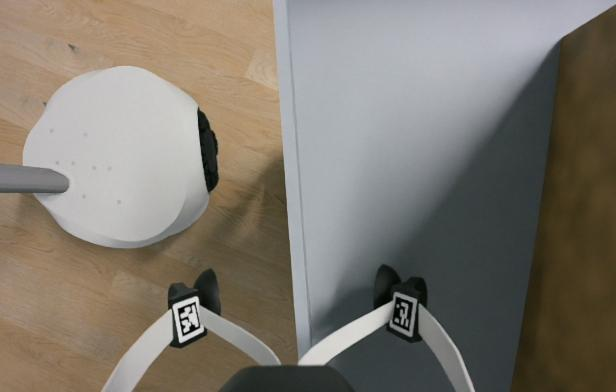

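>>> move(blocking=false, r1={"joints": {"gripper_m": -0.03}})

>>> wait(seconds=2)

>>> move(blocking=false, r1={"base": {"translate_m": -0.7}, "pace": "slow"})

>>> wait(seconds=9, cameras=["r1_head_camera", "r1_wrist_camera"])

Scene clock: 458.50 s.
move: r1 moving
r1.base_odometry: x=-3.266 y=-0.731 heading=-2.409
r1.turned_by_wheels: +0.000
r1.turned_by_imu: +0.000
r1.base_tilt: forward=-1.6 right=+1.3
r1.lidar_m: 0.40 0.37 2.64 2.49 1.30 1.15 1.98 2.02 2.33 2.24 2.31 0.56
r1.base_status: not commanded
r1.joint_positions: lift_m=+0.935 arm_m=+0.200 wrist_yaw_rad=+2.042 wrist_pitch_rad=+1.568 wrist_roll_rad=+0.000 gripper_m=+0.057
r1.joint_status: gripper_m moving
r1.measured_speeds: all 0
r1.motor_effort: lift_m=+13(13) arm_m=+4(4) wheel_0=+3(3) wheel_1=+4(4) wheel_2=-2(2)
r1.servo_current: wrist_yaw_rad=52(65) wrist_pitch_rad=33(46) wrist_roll_rad=46(52) gripper_m=91(91)
r1.contact_limits: lift_m 0.3
r1.hand_pose: x=+0.4484 y=+0.0404 z=+0.8253 quat_wxyz=(+0.370, -0.602, +0.369, +0.604) (m; r1's base frame)
r1.wrist_depth_mm: 1042 1042 1025 252 252 251 251 / 1042 831 1042 251 252 252 251 / 820 820 1042 252 252 251 242 / 820 831 1042 252 251 251 236 / 1060 1042 1042 252 252 253 236 / 1042 1042 196 252 189 252 229 / 1025 1042 1042 143 253 254 222
r2: as last shown
r2.base_tilt: forward=-0.6 right=+0.1
r2.lidar_m: 0.74 1.49 1.63 4.67 1.85 1.12 0.97 0.99 1.21 1.16 1.15 0.88
r2.motor_effort: lift_m=+21(21) arm_m=-10(11) wheel_0=+2(3) wheel_1=+1(2) wheel_2=+8(8)
r2.servo_current: wrist_yaw_rad=59(65) wrist_pitch_rad=46(46) wrist_roll_rad=46(52) gripper_m=111(111)
r2.wrist_depth_mm: - - 231 163 258 278 291 / - - 233 163 260 276 290 / - - 234 165 262 278 294 / - - 235 167 263 279 296 / - - 236 167 265 282 297 / - - 187 167 181 283 300 / - - 237 - 268 290 301
pictures: none

Scene clock: 459.73 s.
earlier move: r1 done
r1.base_odometry: x=-3.266 y=-0.731 heading=-2.409
r1.turned_by_wheels: +0.000
r1.turned_by_imu: +0.000
r1.base_tilt: forward=-1.5 right=+1.3
r1.lidar_m: 0.40 0.38 2.62 2.49 1.29 1.13 1.99 2.02 2.33 2.23 2.29 0.53
r1.base_status: not commanded
r1.joint_positions: lift_m=+0.935 arm_m=+0.200 wrist_yaw_rad=+2.042 wrist_pitch_rad=+1.568 wrist_roll_rad=+0.000 gripper_m=-0.029
r1.joint_status: all done
r1.measured_speeds: all 0
r1.motor_effort: lift_m=+14(14) arm_m=+3(4) wheel_0=+2(3) wheel_1=+4(4) wheel_2=-1(2)
r1.servo_current: wrist_yaw_rad=59(65) wrist_pitch_rad=39(46) wrist_roll_rad=52(65) gripper_m=72(137)
r1.contact_limits: lift_m 0.3
r1.hand_pose: x=+0.4484 y=+0.0404 z=+0.8252 quat_wxyz=(+0.370, -0.602, +0.369, +0.604) (m; r1's base frame)
r1.wrist_depth_mm: 1042 1025 1042 250 251 250 250 / 1042 831 1060 251 250 251 250 / 842 809 1042 252 251 251 250 / 831 831 1025 251 251 251 243 / 1042 1042 1042 252 251 251 236 / 1042 1042 209 200 252 251 229 / 1042 1060 180 182 252 251 220
r2.base_odometry: x=-3.587 y=+0.496 heading=-1.509
r2.turned_by_wheels: +0.000
r2.turned_by_imu: +0.000
r2.base_tilt: forward=-0.6 right=+0.0
r2.lidar_m: 0.73 1.50 1.65 4.64 1.83 1.11 0.98 0.99 1.22 1.14 1.16 0.92
r2.base_status: not commanded
r2.joint_positions: lift_m=+0.870 arm_m=+0.340 wrist_yaw_rad=+0.008 wrist_pitch_rad=+0.001 wrist_roll_rad=+0.000 gripper_m=-0.024
r2.joint_status: not commanded
r2.measured_speeds: all 0
r2.motor_effort: lift_m=+21(21) arm_m=-10(11) wheel_0=+3(3) wheel_1=+2(2) wheel_2=+8(8)
r2.servo_current: wrist_yaw_rad=65(72) wrist_pitch_rad=39(46) wrist_roll_rad=46(59) gripper_m=117(117)
r2.hand_pose: x=+0.8003 y=-0.0852 z=+1.0476 quat_wxyz=(+1.000, +0.000, +0.001, +0.004) (m; r2's base frame)
r2.wrist_depth_mm: - - 232 162 258 277 293 / - - 233 163 259 277 291 / - - 235 164 262 278 296 / - - 236 167 264 281 297 / - - 236 167 266 281 297 / - - 187 167 181 286 300 / - - 236 - 268 290 300
wait: 1.23 of 2 s (r1 has come to rest)
pictures: none

Scene clock: 460.23 s.
move: r1 moving
r1.base_odometry: x=-3.257 y=-0.722 heading=-2.409
r1.turned_by_wheels: +0.000
r1.turned_by_imu: +0.000
r1.base_tilt: forward=-1.5 right=+1.3
r1.lidar_m: 0.42 0.38 2.61 2.49 1.30 1.14 1.97 2.00 2.35 2.25 2.31 0.56
r1.base_status: translate_m moving
r1.joint_positions: lift_m=+0.935 arm_m=+0.200 wrist_yaw_rad=+2.042 wrist_pitch_rad=+1.570 wrist_roll_rad=+0.000 gripper_m=-0.029
r1.joint_status: not commanded
r1.measured_speeds: translate_m=-0.048 strafe_m=+0.000 rotate_rad=+0.002 lift_m=+0.000 arm_m=+0.000 wrist_yaw_rad=-0.003 wrist_pitch_rad=+0.008 wrist_roll_rad=+0.000
r1.motor_effort: lift_m=+14(14) arm_m=+1(3) wheel_0=-7(7) wheel_1=-7(7) wheel_2=+9(9)
r1.servo_current: wrist_yaw_rad=39(65) wrist_pitch_rad=46(46) wrist_roll_rad=65(65) gripper_m=65(72)
r1.contact_limits: lift_m 0.3
r1.hand_pose: x=+0.4487 y=+0.0399 z=+0.8252 quat_wxyz=(+0.370, -0.603, +0.369, +0.603) (m; r1's base frame)
r1.wrist_depth_mm: 1042 1042 1042 252 252 251 252 / 1042 820 1042 252 253 253 252 / 831 820 1042 1042 253 252 253 / 831 831 1025 1042 253 251 253 / 1042 1060 1042 1042 253 253 245 / 1042 1042 1060 200 184 254 236 / 1025 1042 174 166 255 254 229
r2: as last shown
r2.base_tilt: forward=-0.6 right=+0.1
r2.lidar_m: 0.73 1.46 1.66 4.67 1.82 1.12 0.98 1.00 1.18 1.16 1.15 0.92
r2.motor_effort: lift_m=+21(21) arm_m=-10(11) wheel_0=+2(3) wheel_1=+2(2) wheel_2=+8(8)
r2.servo_current: wrist_yaw_rad=65(65) wrist_pitch_rad=39(46) wrist_roll_rad=52(52) gripper_m=111(111)
r2.wrist_depth_mm: - - 232 162 258 278 291 / - - 232 163 260 276 291 / - - 234 165 260 277 294 / - - 234 167 263 282 296 / - - 237 167 265 282 297 / - - 187 168 181 285 301 / - - 236 - 270 290 301
pictures: none

Scene clock: 468.03 s.
earlier move: r1 done
r1.base_odometry: x=-2.746 y=-0.263 heading=-2.410
r1.turned_by_wheels: -0.001
r1.turned_by_imu: -0.003
r1.base_tilt: forward=-1.5 right=+1.3
r1.lidar_m: 0.39 0.50 2.61 0.97 0.70 0.88 - 1.30 1.75 2.25 2.32 0.40
r1.base_status: done
r1.joint_positions: lift_m=+0.935 arm_m=+0.200 wrist_yaw_rad=+2.038 wrist_pitch_rad=+1.575 wrist_roll_rad=+0.001 gripper_m=-0.029
r1.joint_status: not commanded
r1.measured_speeds: all 0
r1.motor_effort: lift_m=+15(15) arm_m=-4(4) wheel_0=-7(12) wheel_1=-5(11) wheel_2=+0(15)
r1.servo_current: wrist_yaw_rad=46(78) wrist_pitch_rad=46(59) wrist_roll_rad=59(72) gripper_m=59(72)
r1.contact_limits: lift_m 0.3
r1.hand_pose: x=+0.4495 y=+0.0382 z=+0.8251 quat_wxyz=(+0.370, -0.603, +0.372, +0.601) (m; r1's base frame)
r1.wrist_depth_mm: 1008 1008 1042 1025 1042 1025 1025 / 1042 820 1042 1042 1042 267 - / 831 809 1042 1042 1025 249 250 / 831 820 1042 1025 213 252 252 / 1025 1042 1060 244 252 252 252 / 1025 1042 182 195 254 254 252 / 1042 152 236 196 177 255 254
r2.base_odometry: x=-3.587 y=+0.496 heading=-1.509
r2.turned_by_wheels: +0.000
r2.turned_by_imu: +0.001
r2.base_tilt: forward=-0.7 right=+0.0
r2.lidar_m: 0.76 1.31 1.73 4.67 1.81 1.11 0.99 1.00 1.24 1.15 1.16 0.90
r2.base_status: not commanded
r2.joint_positions: lift_m=+0.870 arm_m=+0.340 wrist_yaw_rad=+0.008 wrist_pitch_rad=+0.001 wrist_roll_rad=+0.000 gripper_m=-0.024
r2.joint_status: not commanded
r2.measured_speeds: all 0
r2.motor_effort: lift_m=+21(21) arm_m=-10(11) wheel_0=+3(3) wheel_1=+1(2) wheel_2=+8(8)
r2.servo_current: wrist_yaw_rad=59(78) wrist_pitch_rad=46(52) wrist_roll_rad=52(59) gripper_m=104(117)
r2.hand_pose: x=+0.8003 y=-0.0852 z=+1.0476 quat_wxyz=(+1.000, +0.000, +0.001, +0.004) (m; r2's base frame)
r2.wrist_depth_mm: - - 232 162 259 278 293 / - - 233 163 259 277 291 / - 842 234 165 262 278 296 / - - 236 167 263 281 297 / - - 236 167 266 282 298 / - - 186 167 181 286 300 / - - 238 - 271 291 301
wait: 7.80 of 9 s (r1 has come to rest)
pictures: r1_head_camera, r1_wrist_camera
Images, in order (width x height): r1_head_camera 420x560, r1_wrist_camera 616x392.

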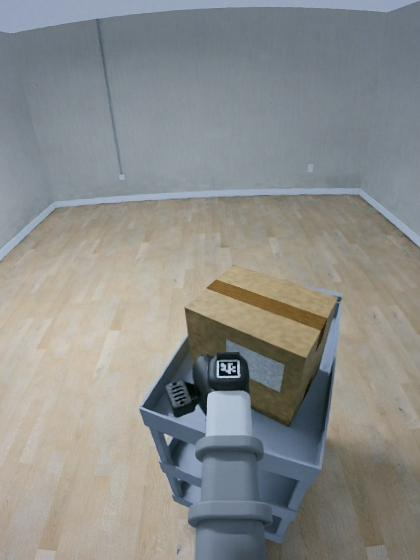

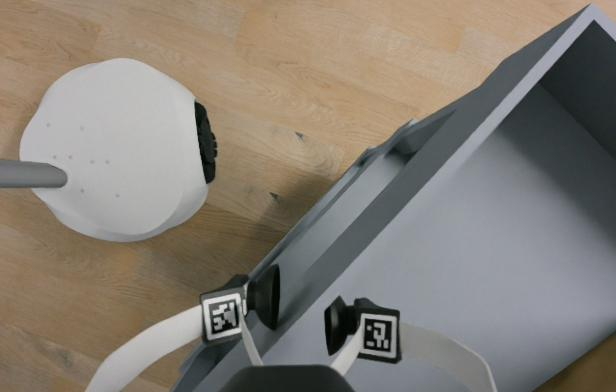

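>>> wait(seconds=0.1, cameras=["r1_head_camera", "r1_wrist_camera"])

Scene clock: 483.07 s.
r1.base_odometry: x=-2.746 y=-0.263 heading=-2.410
r1.turned_by_wheels: +0.000
r1.turned_by_imu: +0.000
r1.base_tilt: forward=-1.6 right=+1.3
r1.lidar_m: 0.39 0.49 2.61 0.96 0.69 0.85 - 1.29 1.76 2.24 2.30 0.39
r1.base_status: done
r1.joint_positions: lift_m=+0.935 arm_m=+0.200 wrist_yaw_rad=+2.038 wrist_pitch_rad=+1.575 wrist_roll_rad=+0.001 gripper_m=-0.029
r1.joint_status: not commanded
r1.measured_speeds: all 0
r1.motor_effort: lift_m=+15(15) arm_m=-4(4) wheel_0=-9(12) wheel_1=-5(11) wheel_2=+0(15)
r1.servo_current: wrist_yaw_rad=39(78) wrist_pitch_rad=46(59) wrist_roll_rad=46(72) gripper_m=65(72)
r1.contact_limits: lift_m 0.3
r1.hand_pose: x=+0.4495 y=+0.0382 z=+0.8251 quat_wxyz=(+0.370, -0.603, +0.372, +0.601) (m; r1's base frame)
r1.wrist_depth_mm: 1025 1042 1042 1025 1042 1025 1025 / 1025 842 1042 1025 1042 266 - / 820 831 1025 1042 1025 249 250 / 831 809 1025 1008 212 252 251 / 1042 1042 1060 245 254 252 253 / 1060 1078 182 195 252 254 253 / 1060 153 236 196 176 253 254
r2.base_odometry: x=-3.587 y=+0.496 heading=-1.509
r2.turned_by_wheels: +0.000
r2.turned_by_imu: +0.000
r2.base_tilt: forward=-0.7 right=+0.0
r2.lidar_m: 0.72 1.31 1.74 4.66 1.83 1.11 0.97 0.99 1.24 1.13 1.17 0.90
r2.base_status: not commanded
r2.joint_positions: lift_m=+0.870 arm_m=+0.340 wrist_yaw_rad=+0.008 wrist_pitch_rad=+0.001 wrist_roll_rad=+0.000 gripper_m=-0.024
r2.joint_status: not commanded
r2.measured_speeds: all 0
r2.motor_effort: lift_m=+21(21) arm_m=-10(11) wheel_0=+2(3) wheel_1=+2(2) wheel_2=+8(8)
r2.servo_current: wrist_yaw_rad=52(78) wrist_pitch_rad=46(52) wrist_roll_rad=46(59) gripper_m=111(117)
r2.hand_pose: x=+0.8003 y=-0.0852 z=+1.0476 quat_wxyz=(+1.000, +0.000, +0.001, +0.004) (m; r2's base frame)
r2.wrist_depth_mm: - - 231 162 258 277 293 / - - 232 163 259 276 290 / - 842 235 164 263 278 294 / - - 235 167 263 281 297 / - - 236 167 265 282 296 / - - 187 168 181 285 301 / - - 237 - 271 290 300
wait: 0.10 s; at rest from the start
pictures: r1_head_camera, r1_wrist_camera
Images, in order (width x height): r1_head_camera 420x560, r1_wrist_camera 616x392.

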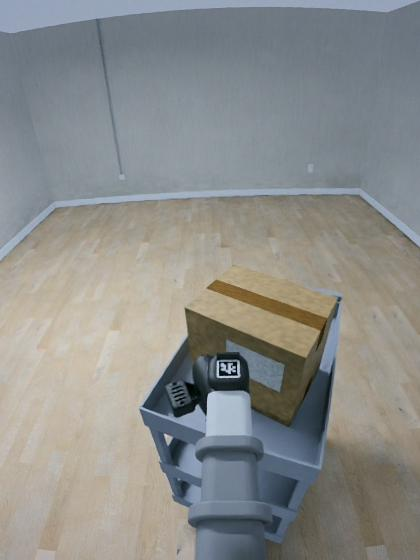

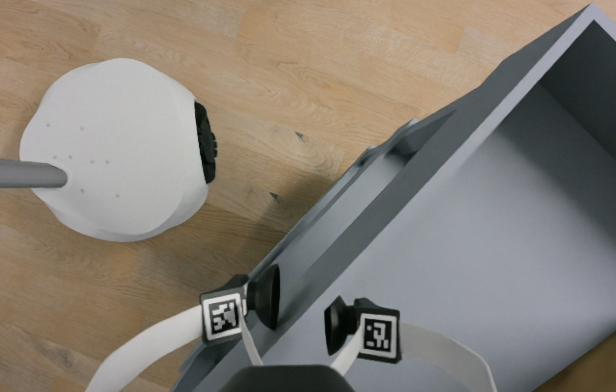

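>>> move(blocking=false, r1={"joints": {"gripper_m": 0.075}})

>>> wait(seconds=2)

>>> move(blocking=false, r1={"joints": {"lift_m": 1.03}})

>>> wait(seconds=2)

>>> move(blocking=false, r1={"joints": {"wrist_yaw_rad": 1.257}, "base": {"translate_m": -0.025}, "pace": "slow"})

>>> wait(seconds=2, cameras=["r1_head_camera", "r1_wrist_camera"])

Scene clock: 509.87 s.
move: r1 moving
r1.base_odometry: x=-2.746 y=-0.263 heading=-2.410
r1.turned_by_wheels: +0.000
r1.turned_by_imu: +0.000
r1.base_tilt: forward=-1.6 right=+1.3
r1.lidar_m: 0.40 0.51 2.59 0.96 0.68 0.88 - 1.29 1.75 2.25 2.32 0.38
r1.base_status: not commanded
r1.joint_positions: lift_m=+0.935 arm_m=+0.200 wrist_yaw_rad=+2.038 wrist_pitch_rad=+1.575 wrist_roll_rad=+0.001 gripper_m=-0.004
r1.joint_status: gripper_m moving
r1.measured_speeds: all 0
r1.motor_effort: lift_m=+15(15) arm_m=-4(4) wheel_0=-8(8) wheel_1=-5(6) wheel_2=+0(0)
r1.servo_current: wrist_yaw_rad=39(59) wrist_pitch_rad=46(52) wrist_roll_rad=52(59) gripper_m=65(65)
r1.contact_limits: lift_m 0.3
r1.hand_pose: x=+0.4495 y=+0.0382 z=+0.8251 quat_wxyz=(+0.370, -0.603, +0.372, +0.601) (m; r1's base frame)
r1.wrist_depth_mm: 1025 1042 1008 1042 1025 1042 228 / 1042 831 1025 1008 1025 368 - / 820 831 1042 1025 1025 253 254 / 831 831 1042 1060 213 254 255 / 1060 1042 1025 244 254 255 257 / 1042 1060 186 202 255 256 256 / 1042 157 229 197 257 256 258
r2: as last shown
r2.base_tilt: forward=-0.6 right=+0.1
r2.lidar_m: 0.74 1.30 1.74 4.67 1.84 1.15 0.98 1.00 1.21 1.13 1.15 0.86
r2.motor_effort: lift_m=+21(21) arm_m=-11(11) wheel_0=+3(3) wheel_1=+2(2) wheel_2=+8(8)
r2.servo_current: wrist_yaw_rad=39(59) wrist_pitch_rad=46(46) wrist_roll_rad=59(59) gripper_m=111(117)
r2.wrist_depth_mm: - - 231 162 259 278 293 / - - 233 163 262 277 291 / - 842 235 164 262 279 294 / - - 236 167 263 281 296 / - - 237 167 265 281 297 / - - 186 168 181 285 298 / - - 237 - 270 290 301
pictures: none

Scene clock: 511.13 s.
earlier move: r1 done
r1.base_odometry: x=-2.746 y=-0.263 heading=-2.409
r1.turned_by_wheels: +0.001
r1.turned_by_imu: +0.001
r1.base_tilt: forward=-1.6 right=+1.3
r1.lidar_m: 0.41 0.51 2.60 0.96 0.69 0.86 - 1.26 1.73 2.24 2.31 0.40
r1.base_status: not commanded
r1.joint_positions: lift_m=+0.935 arm_m=+0.200 wrist_yaw_rad=+2.038 wrist_pitch_rad=+1.573 wrist_roll_rad=+0.001 gripper_m=+0.075
r1.joint_status: all done
r1.measured_speeds: all 0
r1.motor_effort: lift_m=+15(15) arm_m=-3(4) wheel_0=-3(8) wheel_1=-3(6) wheel_2=+0(0)
r1.servo_current: wrist_yaw_rad=52(65) wrist_pitch_rad=46(52) wrist_roll_rad=46(65) gripper_m=46(78)
r1.contact_limits: lift_m 0.3
r1.hand_pose: x=+0.4492 y=+0.0389 z=+0.8251 quat_wxyz=(+0.370, -0.603, +0.371, +0.602) (m; r1's base frame)
r1.wrist_depth_mm: 1042 1025 1025 1025 1042 1042 1042 / 1042 820 1042 1042 1042 1025 - / 831 831 1025 1025 1042 217 250 / 831 831 1042 1042 220 252 251 / 1060 1042 1060 564 238 252 252 / 1042 1042 196 211 188 253 252 / 1060 1042 267 143 252 253 252
r2.base_odometry: x=-3.587 y=+0.496 heading=-1.509
r2.turned_by_wheels: +0.000
r2.turned_by_imu: +0.000
r2.base_tilt: forward=-0.7 right=+0.1
r2.lidar_m: 0.73 1.30 1.72 4.65 1.80 1.11 0.98 0.99 1.21 1.15 1.14 0.90
r2.base_status: not commanded
r2.joint_positions: lift_m=+0.870 arm_m=+0.340 wrist_yaw_rad=+0.008 wrist_pitch_rad=+0.001 wrist_roll_rad=+0.000 gripper_m=-0.024
r2.joint_status: not commanded
r2.measured_speeds: all 0
r2.motor_effort: lift_m=+21(21) arm_m=-10(11) wheel_0=+2(3) wheel_1=+1(2) wheel_2=+8(8)
r2.servo_current: wrist_yaw_rad=52(65) wrist_pitch_rad=46(46) wrist_roll_rad=52(59) gripper_m=111(117)
r2.hand_pose: x=+0.8003 y=-0.0852 z=+1.0476 quat_wxyz=(+1.000, +0.000, +0.001, +0.004) (m; r2's base frame)
r2.wrist_depth_mm: - - 231 162 259 278 291 / - - 232 163 260 276 290 / - 866 235 165 262 279 294 / - - 236 167 263 281 296 / - - 236 167 265 283 297 / - - 186 168 181 283 300 / - - 236 - 270 291 301
wait: 1.27 of 2 s (r1 has come to rest)
pictures: none

Scene clock: 511.63 s.
move: r1 moving
r1.base_odometry: x=-2.746 y=-0.263 heading=-2.409
r1.turned_by_wheels: +0.000
r1.turned_by_imu: +0.000
r1.base_tilt: forward=-1.6 right=+1.3
r1.lidar_m: 0.39 0.50 2.61 0.94 0.68 0.86 - 1.31 1.73 2.24 2.32 0.38
r1.base_status: not commanded
r1.joint_positions: lift_m=+0.973 arm_m=+0.200 wrist_yaw_rad=+2.038 wrist_pitch_rad=+1.573 wrist_roll_rad=+0.001 gripper_m=+0.075
r1.joint_status: lift_m moving
r1.measured_speeds: translate_m=+0.000 strafe_m=+0.000 rotate_rad=+0.000 lift_m=+0.146 arm_m=+0.000 wrist_yaw_rad=+0.000 wrist_pitch_rad=+0.000 wrist_roll_rad=+0.000
r1.motor_effort: lift_m=+25(26) arm_m=-4(4) wheel_0=-3(3) wheel_1=-3(3) wheel_2=+0(0)
r1.servo_current: wrist_yaw_rad=59(65) wrist_pitch_rad=52(52) wrist_roll_rad=39(72) gripper_m=46(46)
r1.hand_pose: x=+0.4492 y=+0.0389 z=+0.8624 quat_wxyz=(+0.370, -0.603, +0.371, +0.602) (m; r1's base frame)
r1.wrist_depth_mm: 1060 1078 1078 1060 1098 1060 1078 / 1078 854 1078 1078 1078 1078 - / 854 854 1078 1042 1060 282 - / 854 854 1060 1060 252 283 283 / 1078 1098 1078 294 285 286 283 / 1060 1078 195 258 188 283 287 / 1060 1078 270 143 286 287 281
r2: as last shown
r2.lidar_m: 0.74 1.31 1.71 4.66 1.82 1.13 1.00 0.99 1.20 1.15 1.14 0.90
r2.motor_effort: lift_m=+21(21) arm_m=-10(10) wheel_0=+3(3) wheel_1=+1(2) wheel_2=+8(8)
r2.servo_current: wrist_yaw_rad=65(65) wrist_pitch_rad=39(46) wrist_roll_rad=46(59) gripper_m=104(111)
r2.wrist_depth_mm: - - 231 162 258 279 293 / - - 232 163 260 277 291 / - 842 233 165 263 278 294 / - - 235 167 263 279 296 / - - 236 167 265 282 297 / - - 187 167 181 285 301 / - - 236 - 268 291 301
pictures: none

Scene clock: 512.53 s.
earlier move: r1 done
r1.base_odometry: x=-2.746 y=-0.263 heading=-2.409
r1.turned_by_wheels: +0.000
r1.turned_by_imu: +0.000
r1.base_tilt: forward=-1.5 right=+1.3
r1.lidar_m: 0.39 0.51 2.60 0.97 0.68 0.86 - 1.30 1.77 2.25 2.32 0.39
r1.base_status: not commanded
r1.joint_positions: lift_m=+1.030 arm_m=+0.200 wrist_yaw_rad=+2.038 wrist_pitch_rad=+1.573 wrist_roll_rad=+0.001 gripper_m=+0.075
r1.joint_status: all done
r1.measured_speeds: all 0
r1.motor_effort: lift_m=+24(27) arm_m=-4(4) wheel_0=-3(4) wheel_1=-3(3) wheel_2=+0(0)
r1.servo_current: wrist_yaw_rad=46(65) wrist_pitch_rad=39(52) wrist_roll_rad=46(78) gripper_m=46(52)
r1.hand_pose: x=+0.4492 y=+0.0390 z=+0.9194 quat_wxyz=(+0.370, -0.603, +0.371, +0.602) (m; r1's base frame)
r1.wrist_depth_mm: 1138 1098 1118 1118 1138 1138 1098 / 1118 917 1138 1118 1118 1118 1118 / 1138 917 1060 1118 1138 345 - / 1138 946 1138 1118 343 347 345 / 1160 1138 1138 347 347 343 345 / 1138 1160 195 345 188 343 329 / 1118 1138 307 143 347 315 279
r2.base_odometry: x=-3.587 y=+0.496 heading=-1.509
r2.turned_by_wheels: +0.000
r2.turned_by_imu: +0.000
r2.base_tilt: forward=-0.6 right=+0.1
r2.lidar_m: 0.70 1.32 1.72 4.64 1.82 1.14 1.00 0.98 1.23 1.13 1.17 0.91
r2.base_status: not commanded
r2.joint_positions: lift_m=+0.870 arm_m=+0.340 wrist_yaw_rad=+0.008 wrist_pitch_rad=+0.001 wrist_roll_rad=+0.000 gripper_m=-0.024
r2.joint_status: not commanded
r2.measured_speeds: all 0
r2.motor_effort: lift_m=+21(21) arm_m=-10(11) wheel_0=+2(3) wheel_1=+1(2) wheel_2=+8(8)
r2.servo_current: wrist_yaw_rad=46(65) wrist_pitch_rad=39(46) wrist_roll_rad=46(59) gripper_m=111(117)
r2.hand_pose: x=+0.8003 y=-0.0852 z=+1.0476 quat_wxyz=(+1.000, +0.000, +0.001, +0.004) (m; r2's base frame)
r2.wrist_depth_mm: - - 231 162 259 278 291 / - 842 235 163 260 277 290 / - - 234 164 263 277 296 / - - 236 167 264 279 296 / - - 236 167 265 283 297 / - - 187 167 181 285 301 / - - 236 - 270 290 300
wait: 0.90 of 2 s (r1 has come to rest)
pictures: none

Scene clock: 513.03 s.
move: r1 moving
r1.base_odometry: x=-2.737 y=-0.254 heading=-2.410
r1.turned_by_wheels: +0.000
r1.turned_by_imu: +0.000
r1.base_tilt: forward=-1.6 right=+1.3
r1.lidar_m: 0.42 0.53 2.59 0.95 0.68 0.85 - 1.31 1.75 2.24 2.31 0.39
r1.base_status: translate_m moving
r1.joint_positions: lift_m=+1.030 arm_m=+0.200 wrist_yaw_rad=+1.632 wrist_pitch_rad=+1.572 wrist_roll_rad=+0.001 gripper_m=+0.075
r1.joint_status: wrist_yaw_rad moving
r1.measured_speeds: translate_m=-0.048 strafe_m=+0.000 rotate_rad=-0.002 lift_m=+0.000 arm_m=+0.000 wrist_yaw_rad=-1.674 wrist_pitch_rad=+0.000 wrist_roll_rad=+0.000
r1.motor_effort: lift_m=+24(24) arm_m=-4(4) wheel_0=-7(7) wheel_1=-1(6) wheel_2=+6(6)
r1.servo_current: wrist_yaw_rad=72(104) wrist_pitch_rad=46(52) wrist_roll_rad=26(65) gripper_m=39(46)
r1.hand_pose: x=+0.4582 y=+0.0050 z=+0.9194 quat_wxyz=(+0.485, -0.515, +0.485, +0.514) (m; r1's base frame)
r1.wrist_depth_mm: 1138 1138 1138 1138 1118 - 1118 / 1138 1138 1138 1118 343 345 - / 1160 917 1160 1118 345 345 343 / 931 931 1138 1138 345 345 345 / 931 917 1138 347 347 345 300 / 1138 1160 195 347 187 317 259 / 1118 1118 1138 143 347 262 232
r2: as last shown
r2.base_tilt: forward=-0.6 right=+0.0
r2.lidar_m: 0.74 1.31 1.68 4.66 1.81 1.14 0.98 1.01 1.19 1.14 1.16 0.91
r2.motor_effort: lift_m=+21(21) arm_m=-10(11) wheel_0=+3(3) wheel_1=+1(2) wheel_2=+8(8)
r2.servo_current: wrist_yaw_rad=52(59) wrist_pitch_rad=39(46) wrist_roll_rad=59(59) gripper_m=104(111)
r2.wrist_depth_mm: - - 231 162 259 277 293 / - 842 233 163 259 278 291 / - - 234 165 262 277 296 / - - 236 167 263 282 296 / - - 237 167 266 282 297 / - - 187 168 181 283 300 / - - 237 - 268 290 300
pictures: none

Scene clock: 513.80 s.
earlier move: r1 done
r1.base_odometry: x=-2.727 y=-0.246 heading=-2.410
r1.turned_by_wheels: +0.000
r1.turned_by_imu: +0.000
r1.base_tilt: forward=-1.5 right=+1.3
r1.lidar_m: 0.41 0.52 2.60 0.94 0.70 0.86 - 1.28 1.70 2.24 2.34 0.40
r1.base_status: done
r1.joint_positions: lift_m=+1.030 arm_m=+0.200 wrist_yaw_rad=+1.260 wrist_pitch_rad=+1.572 wrist_roll_rad=+0.001 gripper_m=+0.075
r1.joint_status: all done
r1.measured_speeds: all 0
r1.motor_effort: lift_m=+24(24) arm_m=-4(4) wheel_0=-3(7) wheel_1=-3(6) wheel_2=+2(6)
r1.servo_current: wrist_yaw_rad=39(104) wrist_pitch_rad=46(52) wrist_roll_rad=39(65) gripper_m=39(52)
r1.hand_pose: x=+0.4540 y=-0.0271 z=+0.9194 quat_wxyz=(+0.571, -0.416, +0.572, +0.416) (m; r1's base frame)
r1.wrist_depth_mm: 1118 1118 1118 345 345 345 273 / 1138 1118 1118 345 345 343 260 / 1118 1138 1118 343 345 345 248 / 1118 917 1160 345 347 325 235 / 1138 931 1008 347 345 314 226 / 1160 917 195 347 187 282 217 / 768 1138 1138 143 345 239 209
r2.base_odometry: x=-3.587 y=+0.496 heading=-1.509
r2.turned_by_wheels: +0.000
r2.turned_by_imu: +0.000
r2.base_tilt: forward=-0.6 right=+0.0
r2.lidar_m: 0.75 1.28 1.72 4.66 1.83 1.14 0.99 1.00 1.21 1.15 1.16 0.88
r2.base_status: not commanded
r2.joint_positions: lift_m=+0.870 arm_m=+0.340 wrist_yaw_rad=+0.008 wrist_pitch_rad=+0.001 wrist_roll_rad=+0.000 gripper_m=-0.024
r2.joint_status: not commanded
r2.measured_speeds: all 0
r2.motor_effort: lift_m=+21(21) arm_m=-10(11) wheel_0=+3(3) wheel_1=+2(2) wheel_2=+8(8)
r2.servo_current: wrist_yaw_rad=65(65) wrist_pitch_rad=46(46) wrist_roll_rad=59(59) gripper_m=111(111)
r2.hand_pose: x=+0.8003 y=-0.0852 z=+1.0476 quat_wxyz=(+1.000, +0.000, +0.001, +0.004) (m; r2's base frame)
r2.wrist_depth_mm: - - 232 162 258 278 291 / - 842 233 163 260 277 290 / - - 234 164 262 278 294 / - - 236 167 263 281 297 / - - 236 167 265 281 296 / - - 186 168 180 283 301 / - - 237 - 270 291 301
wait: 0.77 of 2 s (r1 has come to rest)
pictures: r1_head_camera, r1_wrist_camera
Images, in order (width x height): r1_head_camera 420x560, r1_wrist_camera 616x392.

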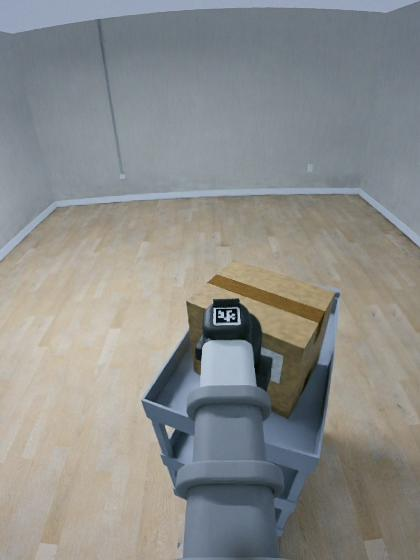

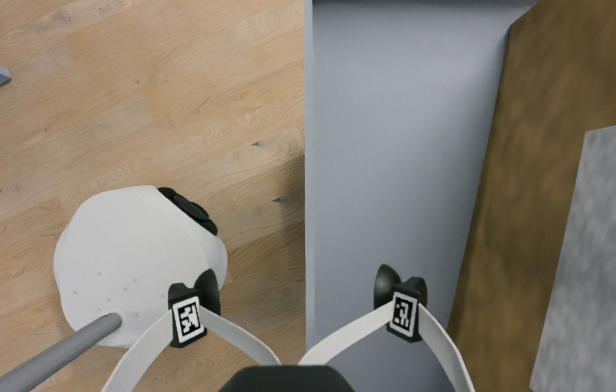

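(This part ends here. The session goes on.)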